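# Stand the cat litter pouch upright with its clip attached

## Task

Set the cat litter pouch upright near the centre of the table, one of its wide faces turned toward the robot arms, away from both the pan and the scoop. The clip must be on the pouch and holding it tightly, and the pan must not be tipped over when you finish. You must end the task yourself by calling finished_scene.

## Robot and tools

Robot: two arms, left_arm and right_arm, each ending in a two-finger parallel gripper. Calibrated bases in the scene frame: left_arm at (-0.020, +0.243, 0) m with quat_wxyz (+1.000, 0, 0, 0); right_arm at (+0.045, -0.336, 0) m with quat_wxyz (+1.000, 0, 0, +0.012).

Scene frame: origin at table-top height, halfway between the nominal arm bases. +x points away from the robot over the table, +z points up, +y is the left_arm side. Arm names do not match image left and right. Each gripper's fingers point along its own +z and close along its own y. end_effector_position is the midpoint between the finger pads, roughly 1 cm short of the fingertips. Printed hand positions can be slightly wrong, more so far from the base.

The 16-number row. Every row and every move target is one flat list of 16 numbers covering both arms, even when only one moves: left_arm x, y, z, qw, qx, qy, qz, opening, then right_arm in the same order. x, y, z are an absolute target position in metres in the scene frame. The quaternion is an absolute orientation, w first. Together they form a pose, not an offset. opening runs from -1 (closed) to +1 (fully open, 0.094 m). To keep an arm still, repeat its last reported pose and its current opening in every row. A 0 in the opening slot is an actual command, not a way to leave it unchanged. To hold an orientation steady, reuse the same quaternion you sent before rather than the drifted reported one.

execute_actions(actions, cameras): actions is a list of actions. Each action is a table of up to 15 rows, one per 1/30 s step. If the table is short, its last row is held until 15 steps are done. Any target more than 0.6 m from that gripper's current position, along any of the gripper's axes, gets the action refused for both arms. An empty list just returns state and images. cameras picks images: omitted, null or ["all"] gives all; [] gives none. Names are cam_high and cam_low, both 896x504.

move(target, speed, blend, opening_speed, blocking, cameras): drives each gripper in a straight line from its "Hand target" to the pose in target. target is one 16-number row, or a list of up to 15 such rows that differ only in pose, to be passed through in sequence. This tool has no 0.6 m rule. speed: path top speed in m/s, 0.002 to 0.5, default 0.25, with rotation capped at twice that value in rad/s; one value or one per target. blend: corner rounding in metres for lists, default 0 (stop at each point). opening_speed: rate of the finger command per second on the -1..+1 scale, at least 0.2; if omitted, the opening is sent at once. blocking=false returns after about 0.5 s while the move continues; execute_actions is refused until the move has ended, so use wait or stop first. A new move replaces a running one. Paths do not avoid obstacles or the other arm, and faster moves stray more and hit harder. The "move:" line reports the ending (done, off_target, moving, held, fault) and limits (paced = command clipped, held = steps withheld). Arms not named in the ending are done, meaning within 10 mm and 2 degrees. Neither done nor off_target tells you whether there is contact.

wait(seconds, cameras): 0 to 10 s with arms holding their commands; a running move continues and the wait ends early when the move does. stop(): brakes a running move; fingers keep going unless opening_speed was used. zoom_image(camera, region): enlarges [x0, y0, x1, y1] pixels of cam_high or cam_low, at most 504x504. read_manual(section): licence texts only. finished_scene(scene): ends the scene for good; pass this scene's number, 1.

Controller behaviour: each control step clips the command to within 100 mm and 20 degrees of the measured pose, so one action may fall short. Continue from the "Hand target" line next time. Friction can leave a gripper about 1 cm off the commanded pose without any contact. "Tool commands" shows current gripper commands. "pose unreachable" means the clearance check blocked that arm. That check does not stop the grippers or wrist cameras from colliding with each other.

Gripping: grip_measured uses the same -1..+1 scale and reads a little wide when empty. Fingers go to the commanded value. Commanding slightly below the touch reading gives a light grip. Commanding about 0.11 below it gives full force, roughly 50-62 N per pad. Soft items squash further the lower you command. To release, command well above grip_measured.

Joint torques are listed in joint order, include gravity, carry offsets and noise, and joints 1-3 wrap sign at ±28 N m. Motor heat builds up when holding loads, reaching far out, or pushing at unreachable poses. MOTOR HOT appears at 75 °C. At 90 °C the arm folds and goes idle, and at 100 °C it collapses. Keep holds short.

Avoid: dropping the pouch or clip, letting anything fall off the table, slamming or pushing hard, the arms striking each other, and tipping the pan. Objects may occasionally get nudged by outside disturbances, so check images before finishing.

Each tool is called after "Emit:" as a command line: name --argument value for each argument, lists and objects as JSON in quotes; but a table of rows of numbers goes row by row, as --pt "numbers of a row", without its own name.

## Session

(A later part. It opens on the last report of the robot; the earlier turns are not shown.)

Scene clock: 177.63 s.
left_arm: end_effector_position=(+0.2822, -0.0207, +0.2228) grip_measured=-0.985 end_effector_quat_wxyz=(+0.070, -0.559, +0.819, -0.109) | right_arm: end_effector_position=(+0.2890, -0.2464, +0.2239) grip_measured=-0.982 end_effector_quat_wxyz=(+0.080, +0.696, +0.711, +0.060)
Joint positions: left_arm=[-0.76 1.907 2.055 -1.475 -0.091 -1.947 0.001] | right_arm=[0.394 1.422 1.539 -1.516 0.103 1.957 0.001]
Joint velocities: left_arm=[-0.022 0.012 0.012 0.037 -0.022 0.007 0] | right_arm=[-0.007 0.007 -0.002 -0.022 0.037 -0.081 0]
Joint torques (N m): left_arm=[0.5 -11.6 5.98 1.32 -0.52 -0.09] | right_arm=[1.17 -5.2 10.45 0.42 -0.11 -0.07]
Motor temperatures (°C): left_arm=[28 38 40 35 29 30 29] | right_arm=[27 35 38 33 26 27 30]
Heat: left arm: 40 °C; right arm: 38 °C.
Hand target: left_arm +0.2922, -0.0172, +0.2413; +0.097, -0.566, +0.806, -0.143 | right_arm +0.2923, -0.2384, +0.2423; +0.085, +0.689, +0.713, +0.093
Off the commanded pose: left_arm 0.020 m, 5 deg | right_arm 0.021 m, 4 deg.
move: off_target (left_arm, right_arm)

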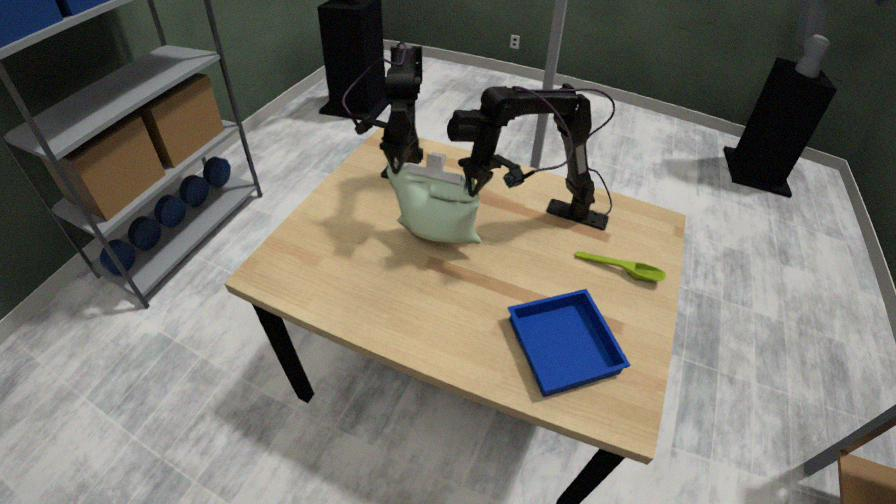

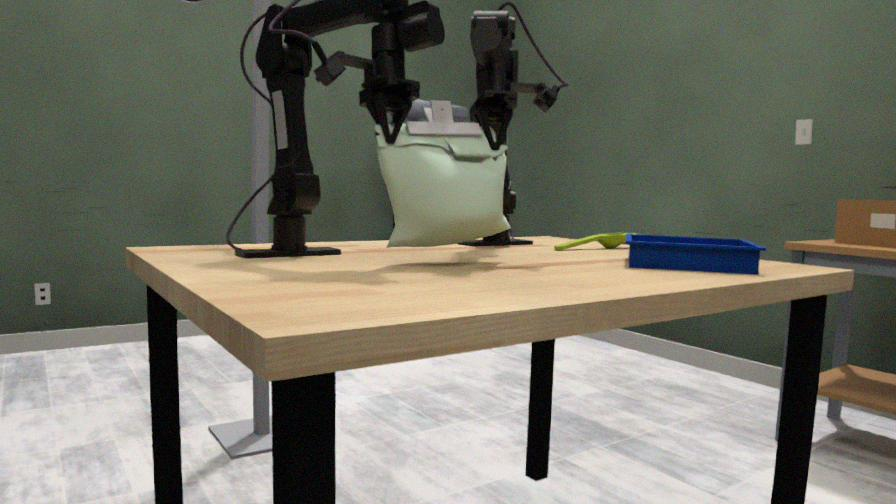

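Emit:
move --target '[0.278, 0.113, 0.240, 0.08818, -0.66981, 0.73097, -0.09623, -1.0, 0.274, -0.116, 0.242, 0.05845, 0.55613, 0.82450, 0.08665, -1.0]' --speed 0.07

Emit:
zoom_image --camera "cam_high" --region '[390, 120, 540, 270]'

Emit:
zoom_image --camera "cam_low" --region '[350, 80, 600, 300]'

Scene clock: 181.00 s.
left_arm: end_effector_position=(+0.2750, +0.0998, +0.2305) grip_measured=-0.985 end_effector_quat_wxyz=(+0.052, -0.665, +0.739, -0.091) | right_arm: end_effector_position=(+0.2740, -0.1227, +0.2218) grip_measured=-0.983 end_effector_quat_wxyz=(+0.053, +0.566, +0.821, +0.056)
Joint positions: left_arm=[-0.472 1.653 1.785 -1.497 -0.032 -1.933 0.001] | right_arm=[0.771 1.661 1.769 -1.55 0.086 1.997 0.001]
Joint velocities: left_arm=[-0.017 -0.012 0.002 0.051 0.037 -0.037 -0.001] | right_arm=[0.002 0.012 -0.002 -0.007 0.051 -0.037 0]
Joint torques (N m): left_arm=[0.59 -8.73 5.96 0.95 -0.66 -0.09] | right_arm=[1.11 -7.57 10.59 0.27 -0.04 -0.13]
Motor temperatures (°C): left_arm=[28 38 39 35 29 30 29] | right_arm=[27 36 39 33 26 27 30]
Heat: left arm: 39 °C; right arm: 39 °C.
Hand target: left_arm +0.2790, +0.1117, +0.2409; +0.085, -0.671, +0.730, -0.100 | right_arm +0.2736, -0.1157, +0.2414; +0.055, +0.556, +0.825, +0.087
Off the commanded pose: left_arm 0.017 m, 4 deg | right_arm 0.021 m, 4 deg.
joint sent to its limit (right arm) — joint 4 (wrist pitch), lower limit. The joint targets still meet the commanded pose.
move: off_target (left_arm, right_arm)

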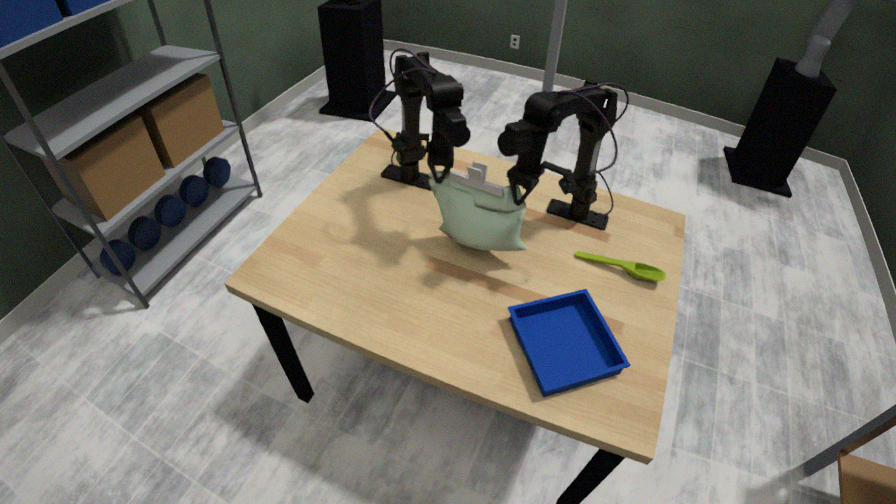

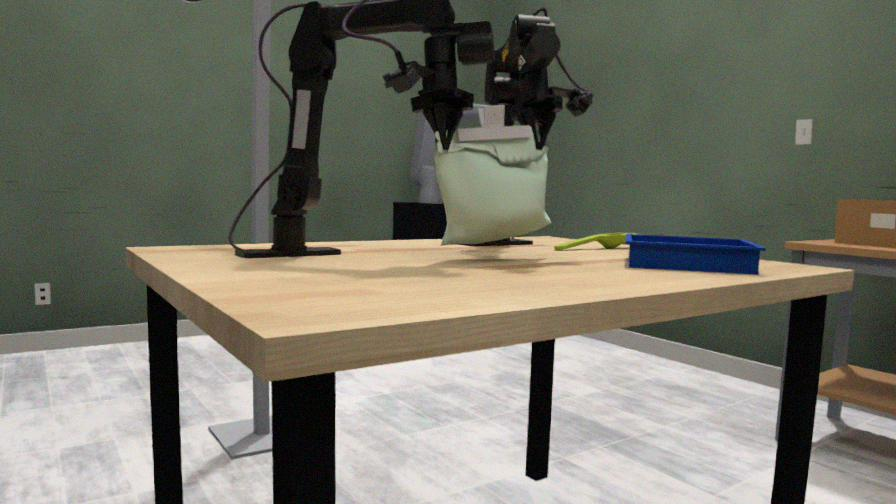

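Scaled by 3.360.

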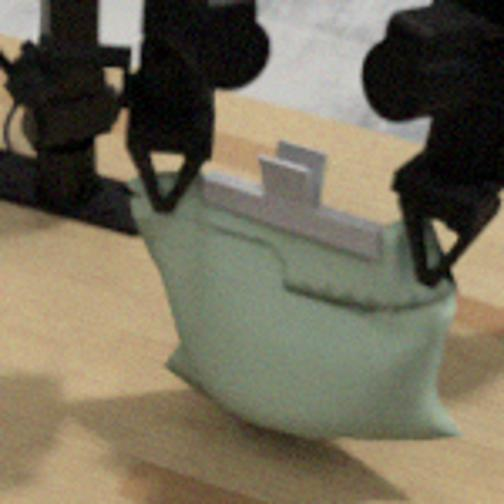

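Scaled by 2.016.

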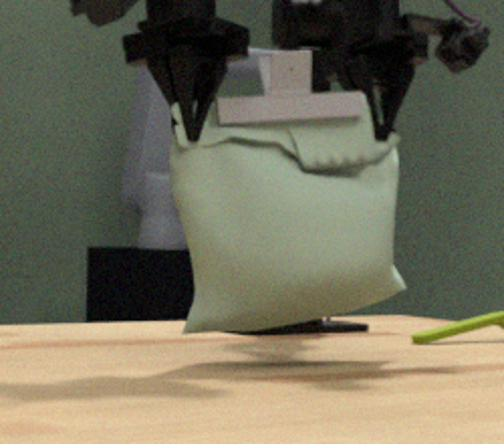

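Emit:
move --target '[0.272, 0.117, 0.214, 0.08818, -0.66981, 0.73097, -0.09623, -1.0, 0.270, -0.112, 0.223, 0.05845, 0.55613, 0.82450, 0.08665, -1.0]' --speed 0.04

Emit:
zoom_image --camera "cam_low" --region '[370, 100, 600, 300]'

Scene clock: 182.83 s.
left_arm: end_effector_position=(+0.2651, +0.1045, +0.2043) grip_measured=-0.985 end_effector_quat_wxyz=(+0.050, -0.665, +0.740, -0.088) | right_arm: end_effector_position=(+0.2706, -0.1173, +0.2079) grip_measured=-0.983 end_effector_quat_wxyz=(+0.052, +0.561, +0.824, +0.050)
Joint positions: left_arm=[-0.472 1.585 1.606 -1.392 -0.03 -1.933 0.001] | right_arm=[0.792 1.661 1.712 -1.507 0.088 2.006 0.001]
Joint velocities: left_arm=[0.007 -0.012 0.017 0.051 0.066 -0.051 0] | right_arm=[-0.007 0.007 -0.007 0.037 -0.037 -0.022 0.001]
Joint torques (N m): left_arm=[0.62 -8.01 5.94 1.01 -0.8 0.03] | right_arm=[1.06 -10.19 6.2 0.58 0.01 -0.01]
Motor temperatures (°C): left_arm=[28 38 39 35 29 30 29] | right_arm=[27 36 38 32 26 27 30]
Heat: left arm: 39 °C; right arm: 38 °C.
Hand target: left_arm +0.2716, +0.1168, +0.2139; +0.087, -0.670, +0.731, -0.096 | right_arm +0.2697, -0.1123, +0.2232; +0.058, +0.556, +0.825, +0.086
Off the commanded pose: left_arm 0.017 m, 5 deg | right_arm 0.016 m, 4 deg.
move: off_target (left_arm, right_arm)

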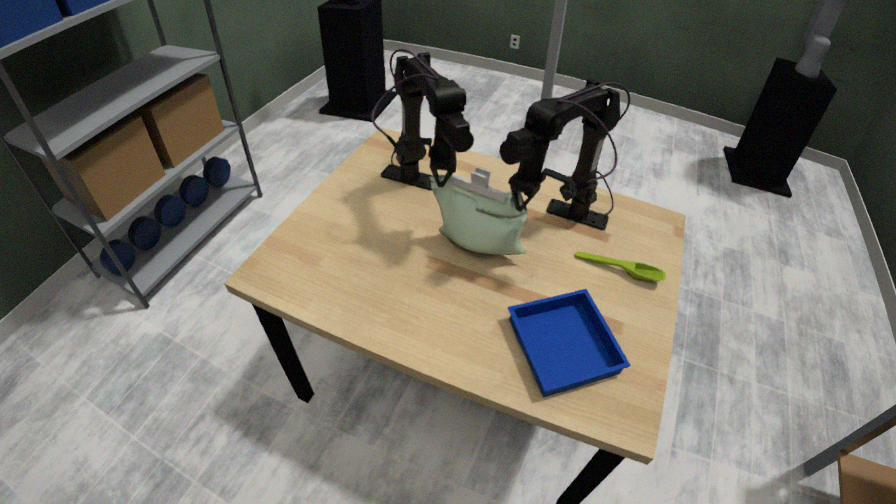

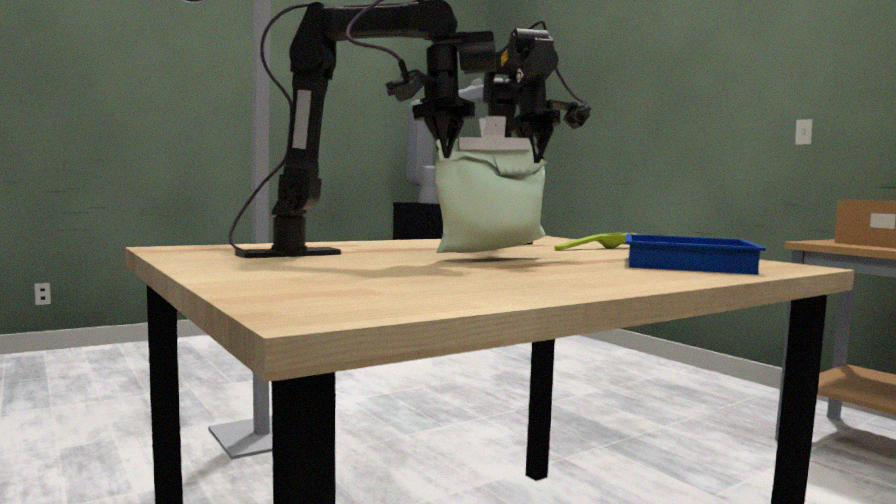

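Scaled by 2.191.

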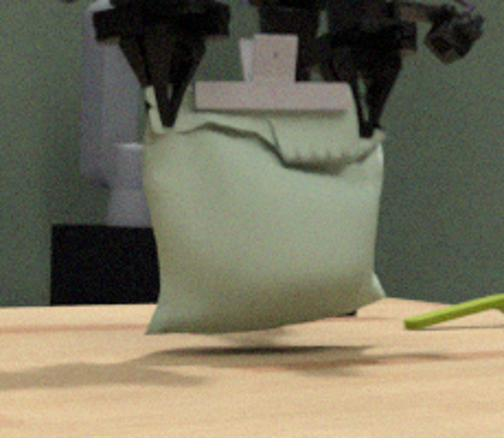

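Emit:
move --target '[0.272, 0.117, 0.201, 0.08818, -0.66981, 0.73097, -0.09623, -1.0, 0.270, -0.112, 0.206, 0.05845, 0.55613, 0.82450, 0.08665, -1.0]' --speed 0.03

Emit:
zoom_image --camera "cam_low" --region '[370, 100, 600, 300]'

Scene clock: 183.93 s.
left_arm: end_effector_position=(+0.2646, +0.1059, +0.1904) grip_measured=-0.985 end_effector_quat_wxyz=(+0.052, -0.666, +0.740, -0.084) | right_arm: end_effector_position=(+0.2720, -0.1160, +0.1894) grip_measured=-0.983 end_effector_quat_wxyz=(+0.053, +0.561, +0.824, +0.049)
Joint positions: left_arm=[-0.472 1.573 1.538 -1.342 -0.036 -1.933 0.001] | right_arm=[0.792 1.652 1.626 -1.432 0.088 2.006 0.001]
Joint velocities: left_arm=[-0.027 -0.022 0.007 0.066 -0.022 -0.066 -0.001] | right_arm=[0.002 -0.002 0.002 -0.022 -0.066 -0.007 0.001]
Joint torques (N m): left_arm=[0.69 -8.43 6.01 1.01 -0.74 -0.04] | right_arm=[1.1 -10.88 5.86 0.53 0 -0.03]
Motor temperatures (°C): left_arm=[28 37 39 35 29 30 29] | right_arm=[27 37 38 32 26 27 30]
Heat: left arm: 39 °C; right arm: 38 °C.
Hand target: left_arm +0.2718, +0.1167, +0.2010; +0.087, -0.670, +0.731, -0.097 | right_arm +0.2698, -0.1123, +0.2063; +0.058, +0.556, +0.825, +0.086
Off the commanded pose: left_arm 0.017 m, 5 deg | right_arm 0.017 m, 4 deg.
move: off_target (left_arm, right_arm)

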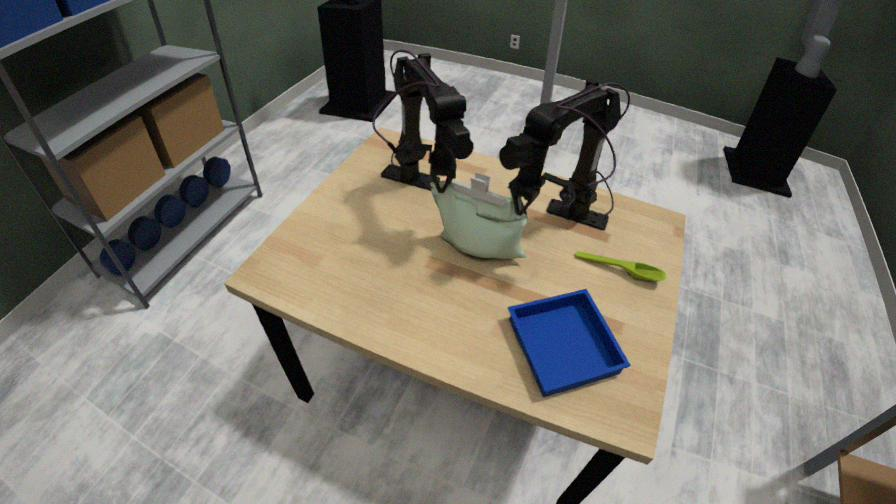

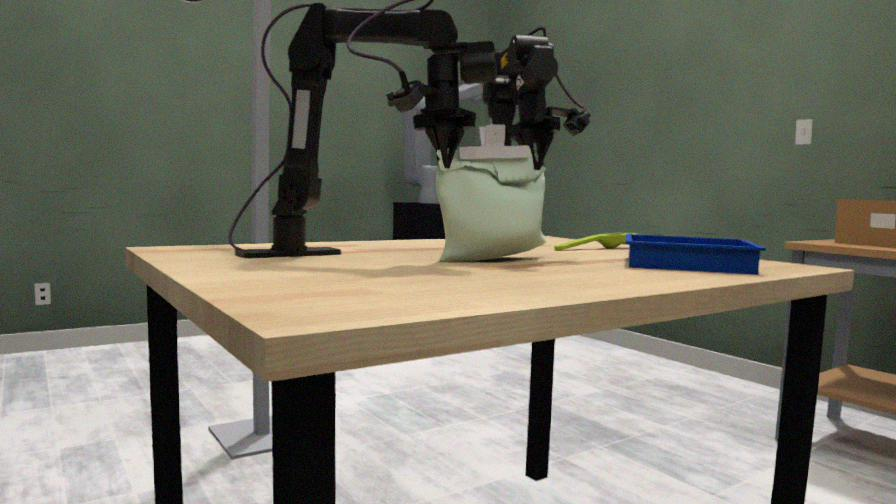

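Scaled by 2.191.

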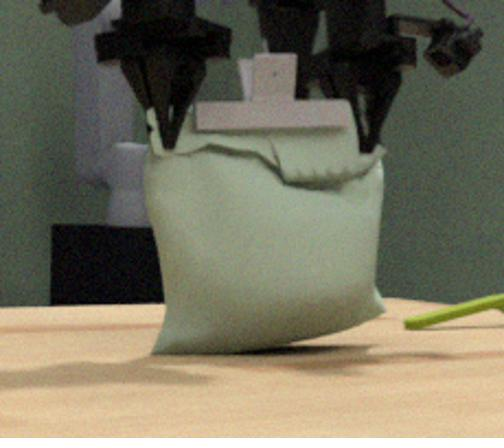

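Emit:
move --target '[0.271, 0.116, 0.184, 0.08818, -0.66981, 0.73097, -0.09623, -1.0, 0.268, -0.112, 0.193, 0.05845, 0.55613, 0.82450, 0.08665, -1.0]' --speed 0.03

Emit:
zoom_image --camera "cam_low" --region '[370, 100, 600, 300]'

Emit:
zoom_image --camera "cam_high" --region '[390, 120, 540, 270]'

Scene clock: 185.10 s.
left_arm: end_effector_position=(+0.2653, +0.1076, +0.1791) grip_measured=-0.985 end_effector_quat_wxyz=(+0.060, -0.665, +0.738, -0.091) | right_arm: end_effector_position=(+0.2737, -0.1117, +0.1815) grip_measured=-0.983 end_effector_quat_wxyz=(+0.057, +0.560, +0.824, +0.067)
Joint positions: left_arm=[-0.472 1.547 1.463 -1.273 -0.046 -1.933 0.001] | right_arm=[0.799 1.627 1.563 -1.358 0.092 2.009 0.001]
Joint velocities: left_arm=[0.007 -0.027 0.022 -0.037 0.022 -0.007 0] | right_arm=[-0.012 0.012 -0.002 -0.037 0.022 0.022 0]
Joint torques (N m): left_arm=[0.28 -7.32 5.65 1.02 -0.62 -0.02] | right_arm=[0.81 -10.02 5.5 0.4 0 0.03]
Motor temperatures (°C): left_arm=[28 37 39 35 29 30 29] | right_arm=[27 37 38 32 26 27 30]
Heat: left arm: 39 °C; right arm: 38 °C.
Hand target: left_arm +0.2708, +0.1158, +0.1838; +0.087, -0.670, +0.731, -0.097 | right_arm +0.2680, -0.1120, +0.1929; +0.058, +0.556, +0.825, +0.086
Off the commanded pose: left_arm 0.011 m, 3 deg | right_arm 0.013 m, 2 deg.
move: off_target (left_arm, right_arm)

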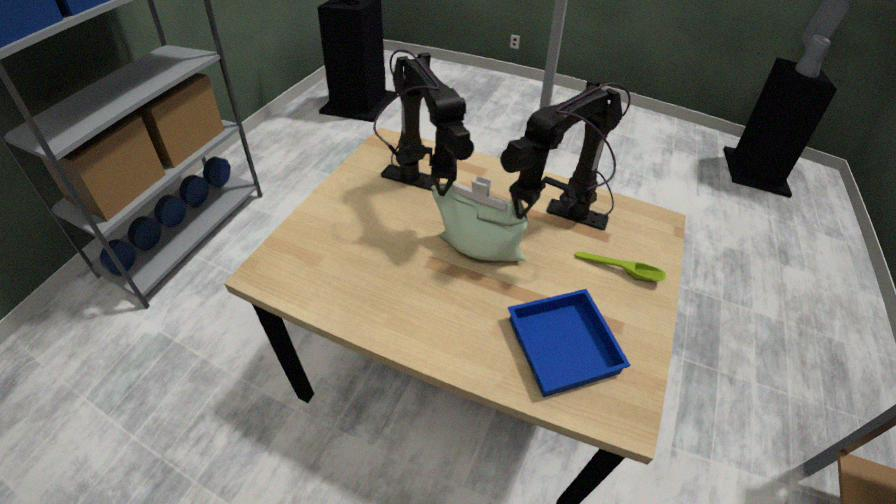

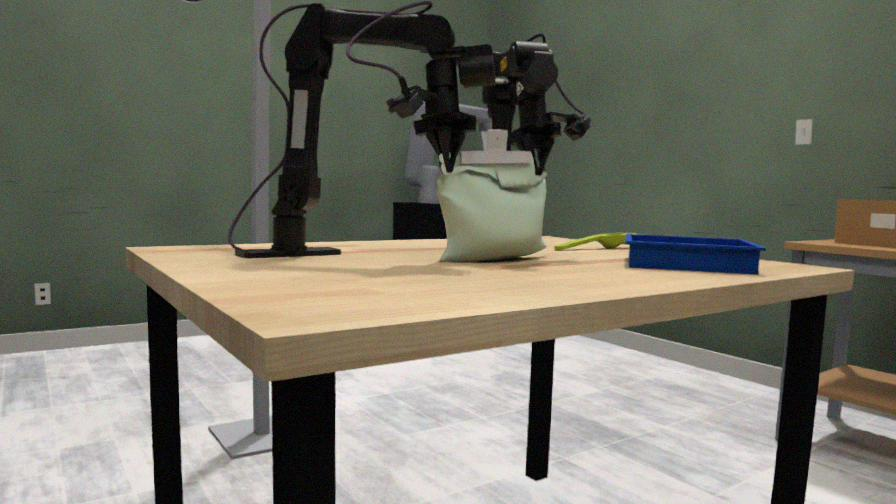

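Scaled by 2.191.

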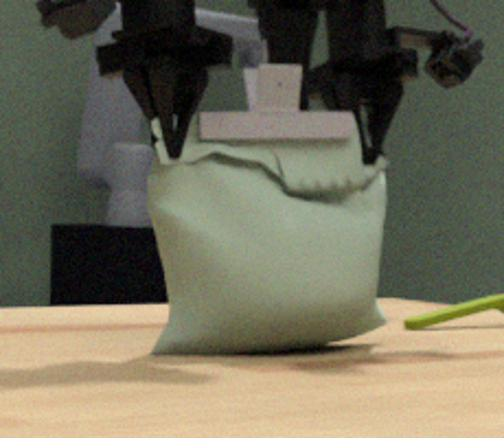

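Scaled by 3.360.

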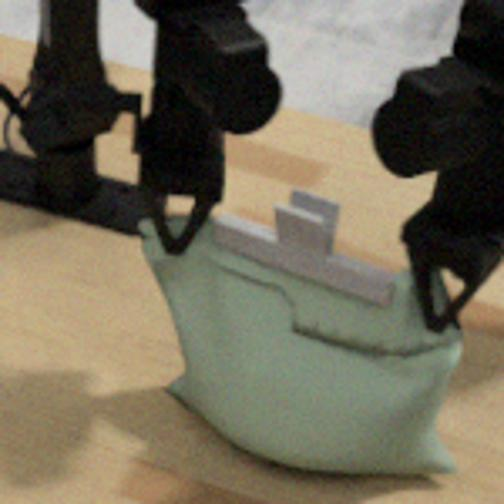

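Emit:
move --target '[0.273, 0.116, 0.170, 0.08818, -0.66981, 0.73097, -0.09623, -1.0, 0.268, -0.112, 0.181, 0.05845, 0.55613, 0.82450, 0.08665, -1.0]' --speed 0.03

Emit:
zoom_image --camera "cam_low" --region '[400, 120, 580, 280]'

Emit:
zoom_image --camera "cam_high" --region '[390, 140, 540, 280]'

Scene clock: 186.33 s.
left_arm: end_effector_position=(+0.2718, +0.1075, +0.1715) grip_measured=-0.985 end_effector_quat_wxyz=(+0.071, -0.666, +0.735, -0.103) | right_arm: end_effector_position=(+0.2790, -0.1084, +0.1745) grip_measured=-0.983 end_effector_quat_wxyz=(+0.064, +0.560, +0.822, +0.083)
Joint positions: left_arm=[-0.469 1.535 1.414 -1.205 -0.058 -1.933 0.001] | right_arm=[0.799 1.612 1.512 -1.287 0.101 2.011 0.001]
Joint velocities: left_arm=[0.012 -0.012 0.017 0.007 0.037 -0.022 -0.001] | right_arm=[-0.007 0.002 -0.022 -0.11 0.007 0.051 -0.001]
Joint torques (N m): left_arm=[0.4 -6.22 5.12 0.98 -0.52 0] | right_arm=[1.11 -9.54 5.03 0.34 -0.09 0.02]
Motor temperatures (°C): left_arm=[28 37 39 35 29 30 29] | right_arm=[27 37 38 32 26 27 30]
Heat: left arm: 39 °C; right arm: 38 °C.
Hand target: left_arm +0.2729, +0.1159, +0.1699; +0.088, -0.669, +0.731, -0.097 | right_arm +0.2683, -0.1119, +0.1808; +0.058, +0.556, +0.825, +0.086
Off the commanded pose: left_arm 0.009 m, 2 deg | right_arm 0.013 m, 1 deg.
move: off_target (right_arm)

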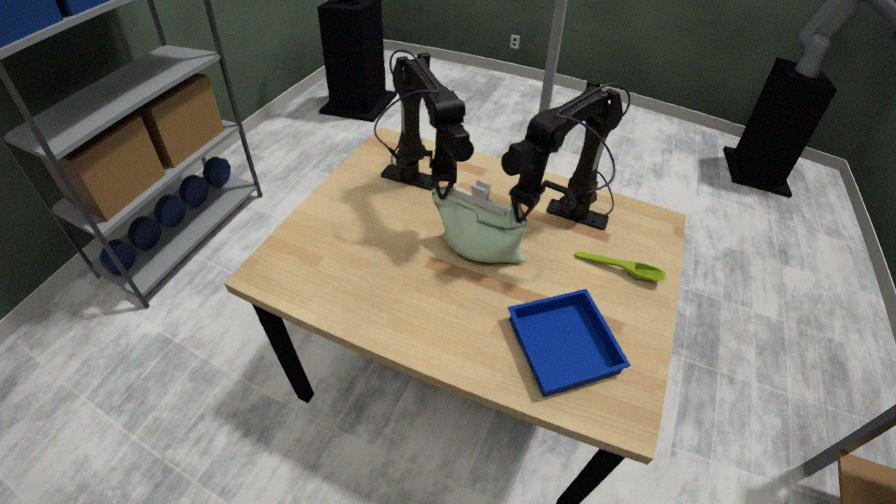

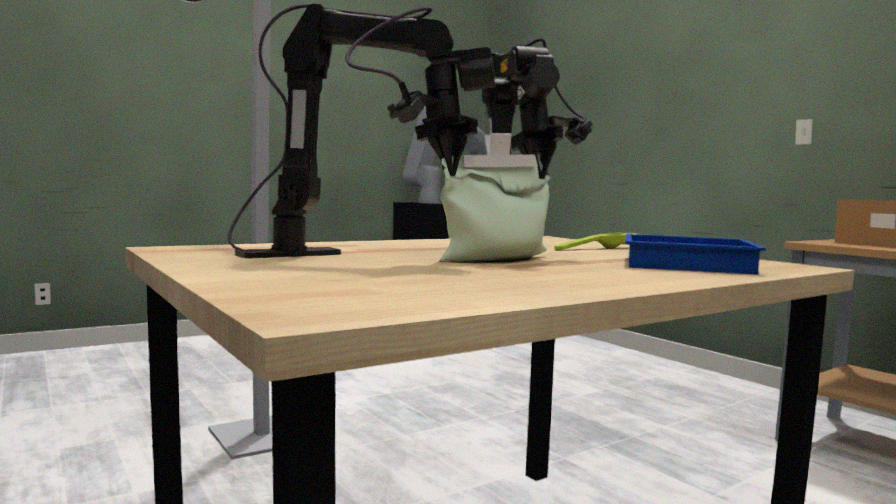

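Scaled by 2.800.

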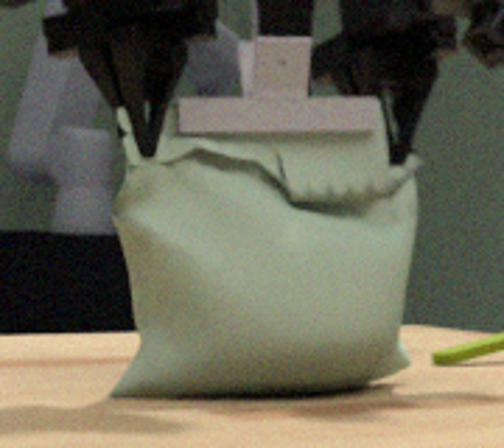

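Scaled by 3.360.

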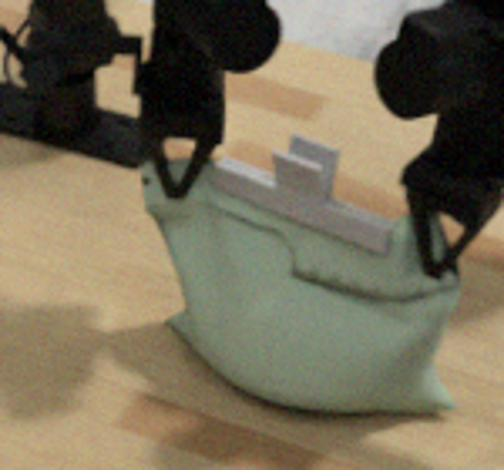

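Emit:
move --target '[0.263, 0.112, 0.171, 0.08818, -0.66981, 0.73097, -0.09623, -1.0, 0.256, -0.110, 0.180, 0.05845, 0.55613, 0.82450, 0.08665, -1.0]' --speed 0.03

Emit:
zoom_image --camera "cam_low" --region '[400, 120, 580, 280]'

Emit:
zoom_image --camera "cam_high" --region '[390, 140, 540, 280]'

Scene clock: 187.70 s.
left_arm: end_effector_position=(+0.2661, +0.1068, +0.1727) grip_measured=-0.985 end_effector_quat_wxyz=(-0.075, +0.670, -0.731, +0.106) | right_arm: end_effector_position=(+0.2705, -0.1084, +0.1749) grip_measured=-0.983 end_effector_quat_wxyz=(+0.072, +0.563, +0.819, +0.086)
Joint positions: left_arm=[-0.485 1.512 1.394 -1.203 -0.069 -1.961 0.001] | right_arm=[0.83 1.586 1.485 -1.283 0.122 2.046 0.001]
Joint velocities: left_arm=[0.007 -0.032 -0.007 -0.051 -0.007 0.007 0] | right_arm=[-0.012 0.002 -0.007 0.037 -0.022 0.007 -0.001]
Joint torques (N m): left_arm=[-0.68 -6.24 5.09 0.87 -0.48 -0.09] | right_arm=[1.47 -8.91 5.2 0.3 -0.22 0.03]
Motor temperatures (°C): left_arm=[28 37 38 34 29 30 29] | right_arm=[27 38 38 32 26 27 30]
Heat: left arm: 38 °C; right arm: 38 °C.
Hand target: left_arm +0.2632, +0.1120, +0.1711; -0.088, +0.670, -0.731, +0.096 | right_arm +0.2562, -0.1097, +0.1798; +0.058, +0.556, +0.825, +0.086
Off the commanded pose: left_arm 0.006 m, 2 deg | right_arm 0.015 m, 2 deg.
move: off_target (right_arm)

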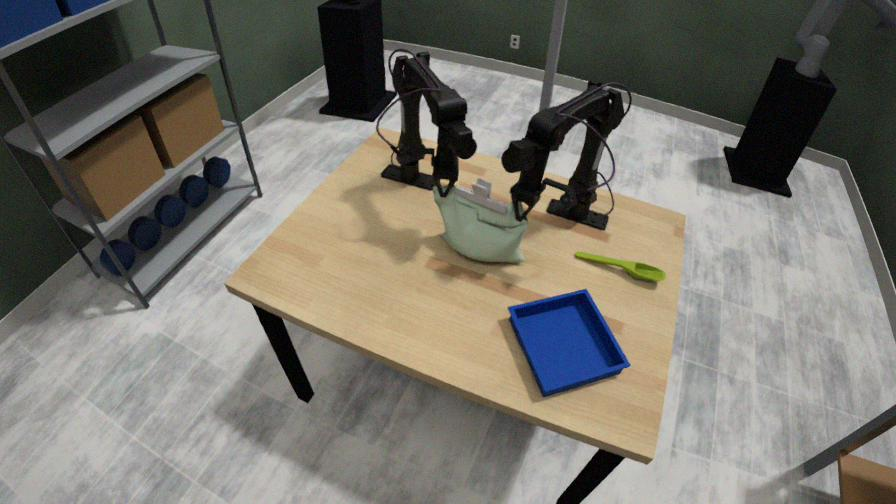

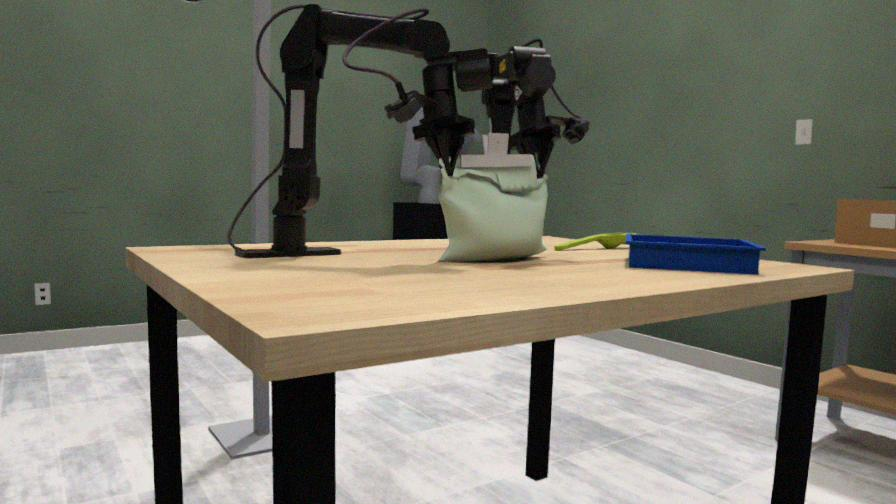

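Scaled by 2.800.

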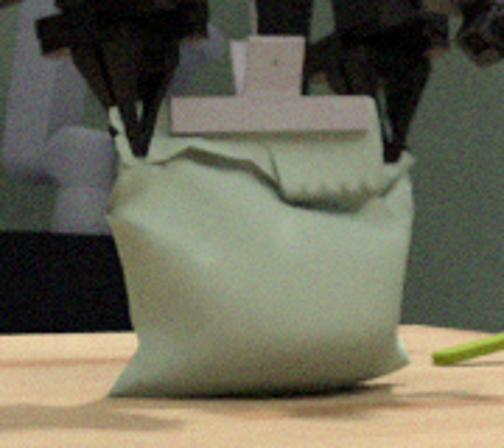

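Scaled by 3.360.

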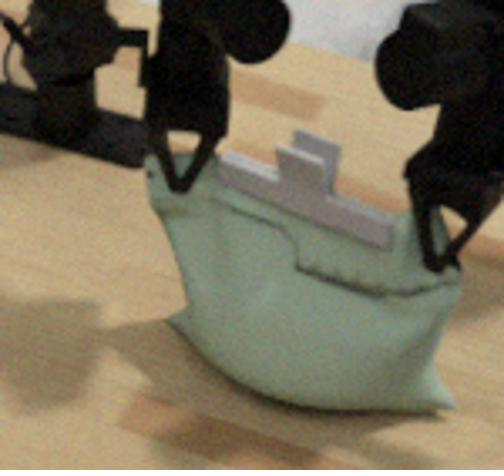

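Emit:
execute_actions --actions '[]'

Scene clock: 188.27 s.
left_arm: end_effector_position=(+0.2661, +0.1069, +0.1727) grip_measured=-0.985 end_effector_quat_wxyz=(-0.075, +0.670, -0.731, +0.106) | right_arm: end_effector_position=(+0.2705, -0.1084, +0.1749) grip_measured=-0.983 end_effector_quat_wxyz=(+0.072, +0.563, +0.819, +0.086)
Joint positions: left_arm=[-0.485 1.512 1.394 -1.203 -0.069 -1.961 0.001] | right_arm=[0.83 1.586 1.485 -1.283 0.122 2.047 0.001]
Joint velocities: left_arm=[-0.007 -0.002 0.002 0.007 -0.022 0.081 0] | right_arm=[-0.002 0.002 -0.027 -0.022 0.051 -0.066 0]
Joint torques (N m): left_arm=[-0.68 -6.09 5.2 0.88 -0.46 -0.04] | right_arm=[1.42 -8.58 5.22 0.21 -0.2 0]
Motor temperatures (°C): left_arm=[28 36 38 34 29 30 29] | right_arm=[27 38 37 32 26 27 30]
Heat: left arm: 38 °C; right arm: 38 °C.
Hand target: left_arm +0.2632, +0.1121, +0.1711; -0.088, +0.670, -0.731, +0.096 | right_arm +0.2562, -0.1097, +0.1798; +0.058, +0.556, +0.825, +0.086
Tool commands: left_gripper/opening=-1.0 right_gripper/opening=-1.0
Off the commanded pose: left_arm 0.006 m, 2 deg | right_arm 0.015 m, 2 deg.

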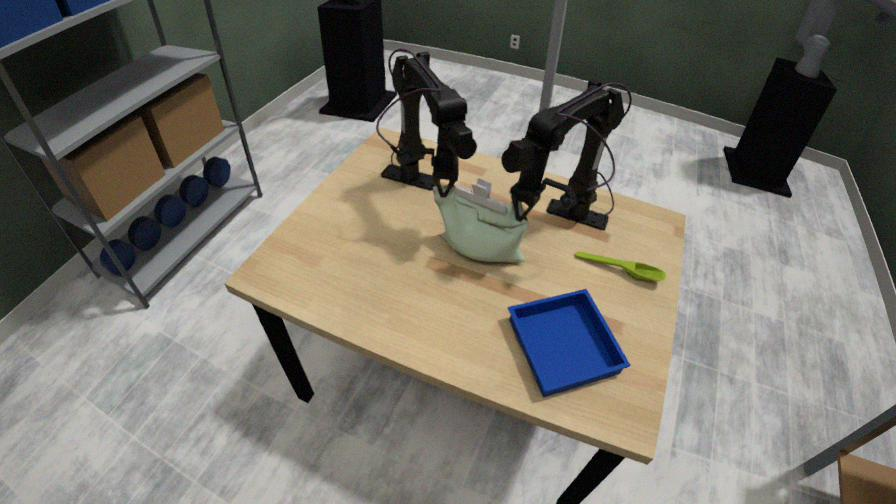

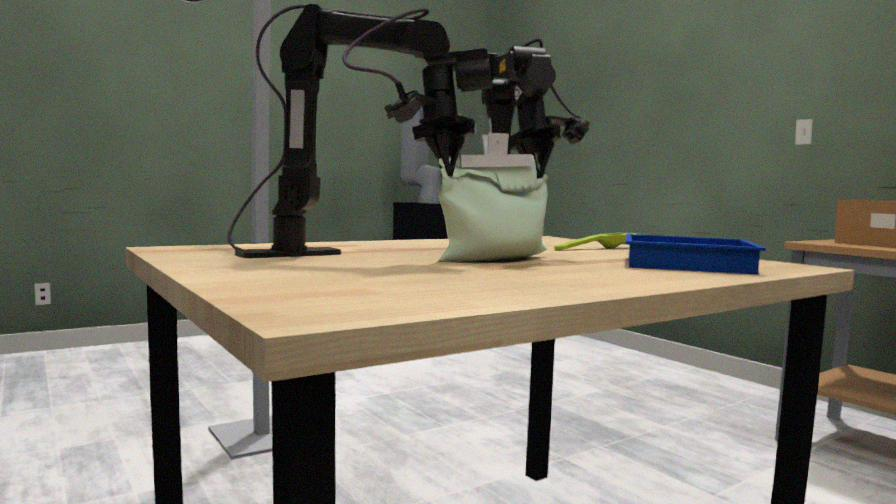

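Emit:
zoom_image --camera "cam_low" --region '[400, 110, 600, 280]'

Emit:
zoom_image --camera "cam_high" --region '[400, 150, 560, 280]'

Scaled by 2.520.

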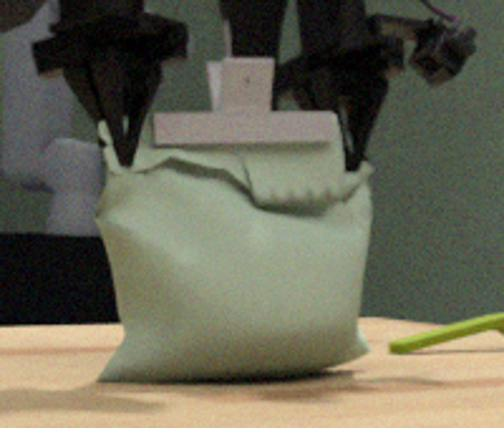

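Scaled by 3.150.

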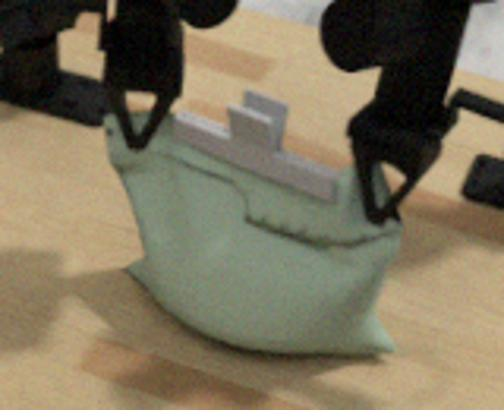

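Emit:
move --target '[0.262, 0.112, 0.168, 0.08818, -0.66981, 0.73097, -0.09623, -1, 0.256, -0.110, 0.174, 0.05845, 0.55613, 0.82450, 0.08665, -1]' --speed 0.02

Scene clock: 189.60 s.
left_arm: end_effector_position=(+0.2657, +0.1067, +0.1713) grip_measured=-0.985 end_effector_quat_wxyz=(-0.076, +0.670, -0.730, +0.108) | right_arm: end_effector_position=(+0.2701, -0.1089, +0.1717) grip_measured=-0.983 end_effector_quat_wxyz=(+0.072, +0.563, +0.818, +0.088)
Joint positions: left_arm=[-0.488 1.505 1.381 -1.191 -0.071 -1.963 0.001] | right_arm=[0.83 1.577 1.463 -1.264 0.122 2.048 0.001]
Joint velocities: left_arm=[0.002 0.007 0.002 -0.051 -0.037 -0.007 0] | right_arm=[-0.002 -0.007 -0.012 0.022 -0.066 -0.051 -0.001]
Joint torques (N m): left_arm=[-0.62 -5.86 5.15 0.86 -0.36 -0.04] | right_arm=[1.55 -8.49 4.77 0.31 -0.22 0.03]
Motor temperatures (°C): left_arm=[28 36 38 34 29 30 29] | right_arm=[27 38 37 32 26 27 30]
Heat: left arm: 38 °C; right arm: 38 °C.
Hand target: left_arm +0.2621, +0.1121, +0.1681; -0.088, +0.670, -0.731, +0.096 | right_arm +0.2564, -0.1098, +0.1739; +0.058, +0.556, +0.824, +0.086
Off the commanded pose: left_arm 0.007 m, 2 deg | right_arm 0.014 m, 2 deg.
move: off_target (right_arm)

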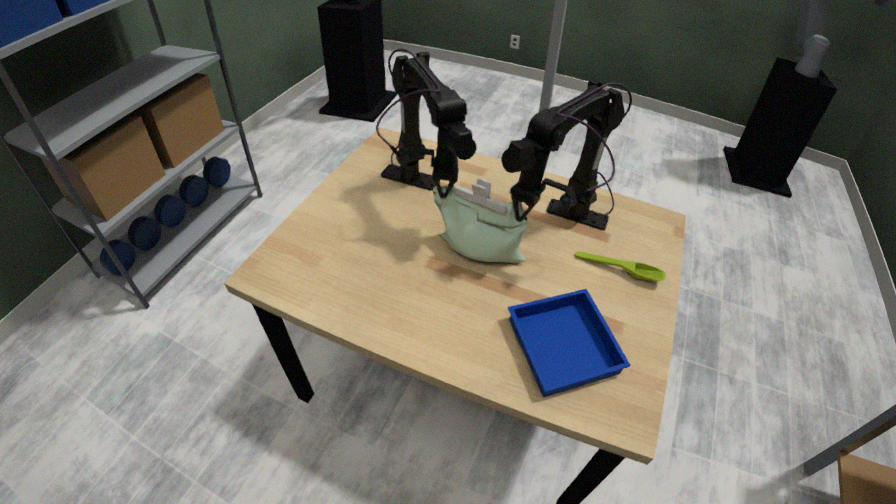

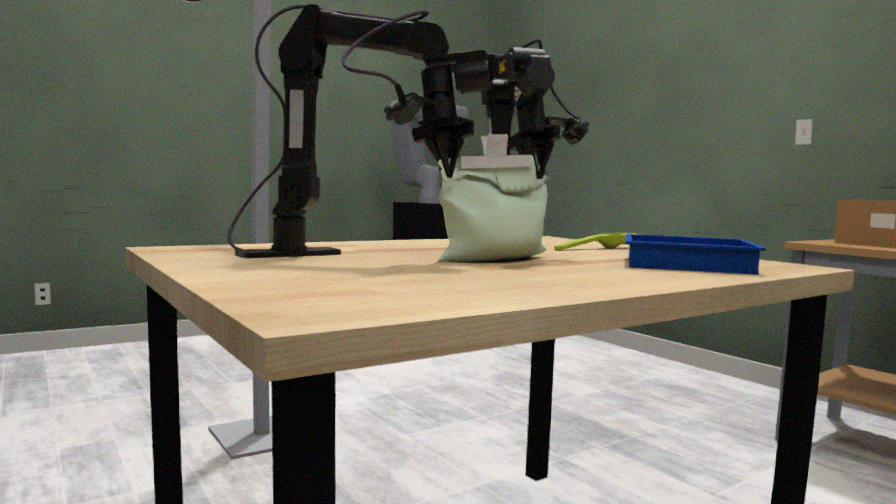

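Emit:
move --target '[0.262, 0.108, 0.168, 0.08818, -0.66981, 0.73097, -0.09623, -1, 0.261, -0.110, 0.171, 0.05845, 0.55613, 0.82450, 0.08665, -1]' --speed 0.02

Scene clock: 190.53 s.
left_arm: end_effector_position=(+0.2654, +0.1060, +0.1715) grip_measured=-0.985 end_effector_quat_wxyz=(-0.082, +0.672, -0.729, +0.107) | right_arm: end_effector_position=(+0.2702, -0.1088, +0.1717) grip_measured=-0.983 end_effector_quat_wxyz=(+0.072, +0.563, +0.819, +0.088)
Joint positions: left_arm=[-0.498 1.505 1.381 -1.191 -0.085 -1.976 0.001] | right_arm=[0.83 1.577 1.463 -1.263 0.122 2.046 0.001]
Joint velocities: left_arm=[0.002 -0.002 -0.007 -0.007 0.051 -0.007 0] | right_arm=[-0.007 -0.012 0.002 -0.051 0.007 -0.022 0]
Joint torques (N m): left_arm=[-0.81 -5.52 5.56 0.86 -0.27 0.01] | right_arm=[0.4 -7.87 4.46 0.44 -0.24 -0.14]
Motor temperatures (°C): left_arm=[28 36 38 34 29 30 29] | right_arm=[27 38 37 32 26 27 30]
Heat: left arm: 38 °C; right arm: 38 °C.
Hand target: left_arm +0.2620, +0.1082, +0.1681; -0.088, +0.670, -0.731, +0.096 | right_arm +0.2611, -0.1098, +0.1711; +0.059, +0.556, +0.824, +0.086
Off the commanded pose: left_arm 0.005 m, 1 deg | right_arm 0.009 m, 2 deg.
move: done

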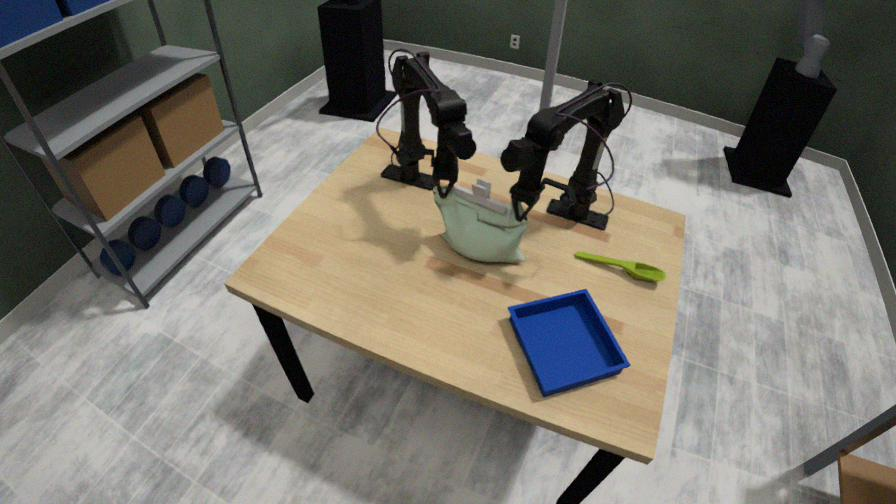

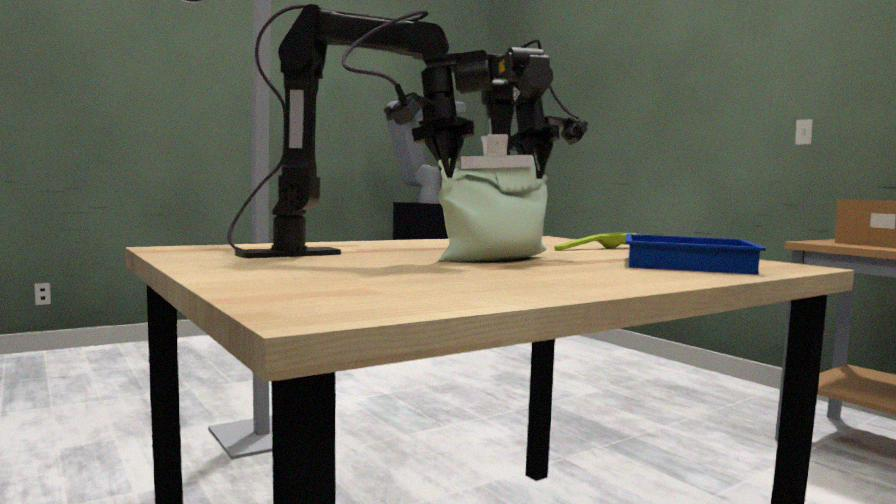

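Emit:
move --target '[0.263, 0.108, 0.169, 0.08818, -0.66981, 0.73097, -0.09623, -0.35, 0.263, -0.110, 0.172, 0.05845, 0.55613, 0.82450, 0.08665, -0.35]' --speed 0.02 --opening_speed 0.3

Scene clock: 193.53 s.
left_arm: end_effector_position=(+0.2658, +0.1102, +0.1715) grip_measured=-0.351 end_effector_quat_wxyz=(-0.091, +0.673, -0.727, +0.100) | right_arm: end_effector_position=(+0.2670, -0.1059, +0.1712) grip_measured=-0.352 end_effector_quat_wxyz=(+0.060, +0.560, +0.822, +0.090)
Joint positions: left_arm=[-0.498 1.505 1.381 -1.197 -0.108 -1.978 0.03] | right_arm=[0.83 1.577 1.463 -1.263 0.098 2.04 0.03]
Joint velocities: left_arm=[-0.002 -0.002 -0.007 0.007 0.007 0.007 0.001] | right_arm=[-0.002 -0.002 -0.002 -0.081 -0.022 0.007 -0.001]
Joint torques (N m): left_arm=[-0.81 -4.97 5.9 0.88 -0.11 -0.02] | right_arm=[-0.01 -7.49 5.03 0.35 -0.02 -0.11]
Motor temperatures (°C): left_arm=[28 36 38 34 29 30 29] | right_arm=[27 38 37 32 26 27 30]
Heat: left arm: 38 °C; right arm: 38 °C.
Hand target: left_arm +0.2630, +0.1080, +0.1691; -0.088, +0.670, -0.731, +0.096 | right_arm +0.2630, -0.1099, +0.1720; +0.059, +0.556, +0.824, +0.086
Off the commanded pose: left_arm 0.004 m, 1 deg | right_arm 0.006 m, 1 deg.
move: done

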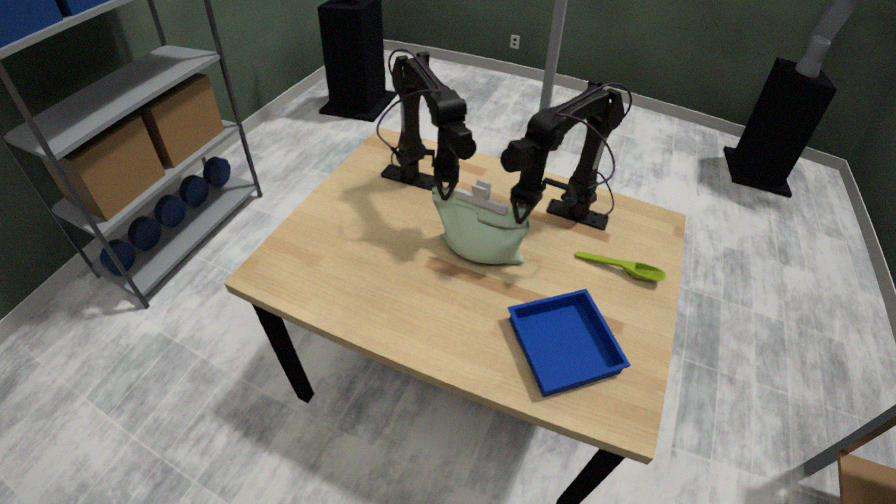

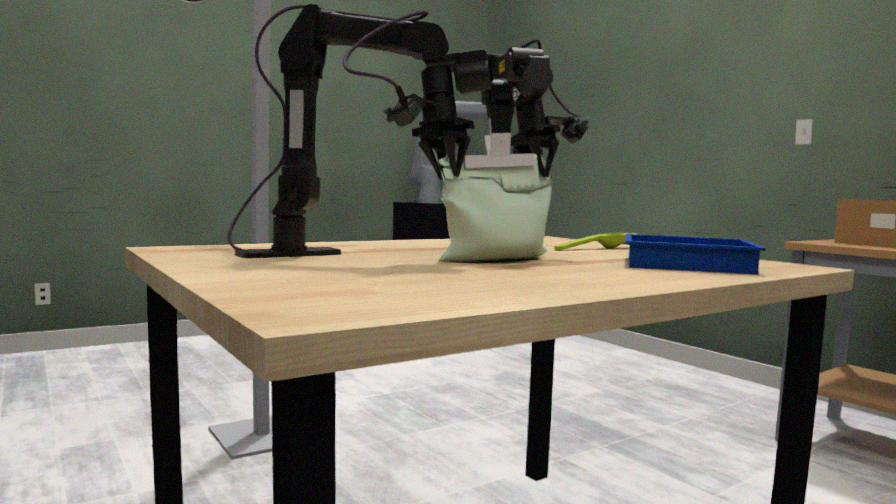

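Emit:
zoom_image --camera "cam_low" --region '[400, 110, 600, 280]'

Emit:
zoom_image --camera "cam_high" --region '[400, 150, 560, 280]'

Scaled by 2.520.

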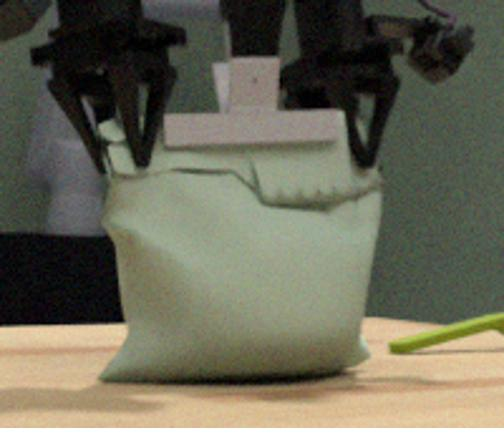

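Scaled by 3.150.

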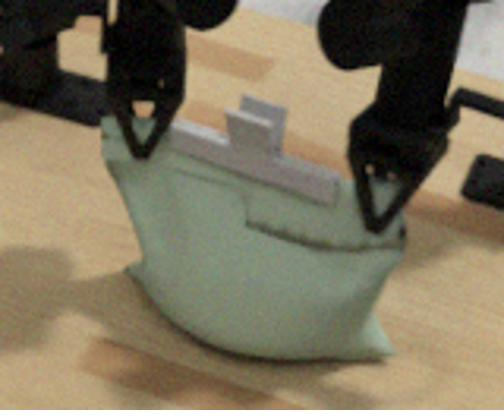

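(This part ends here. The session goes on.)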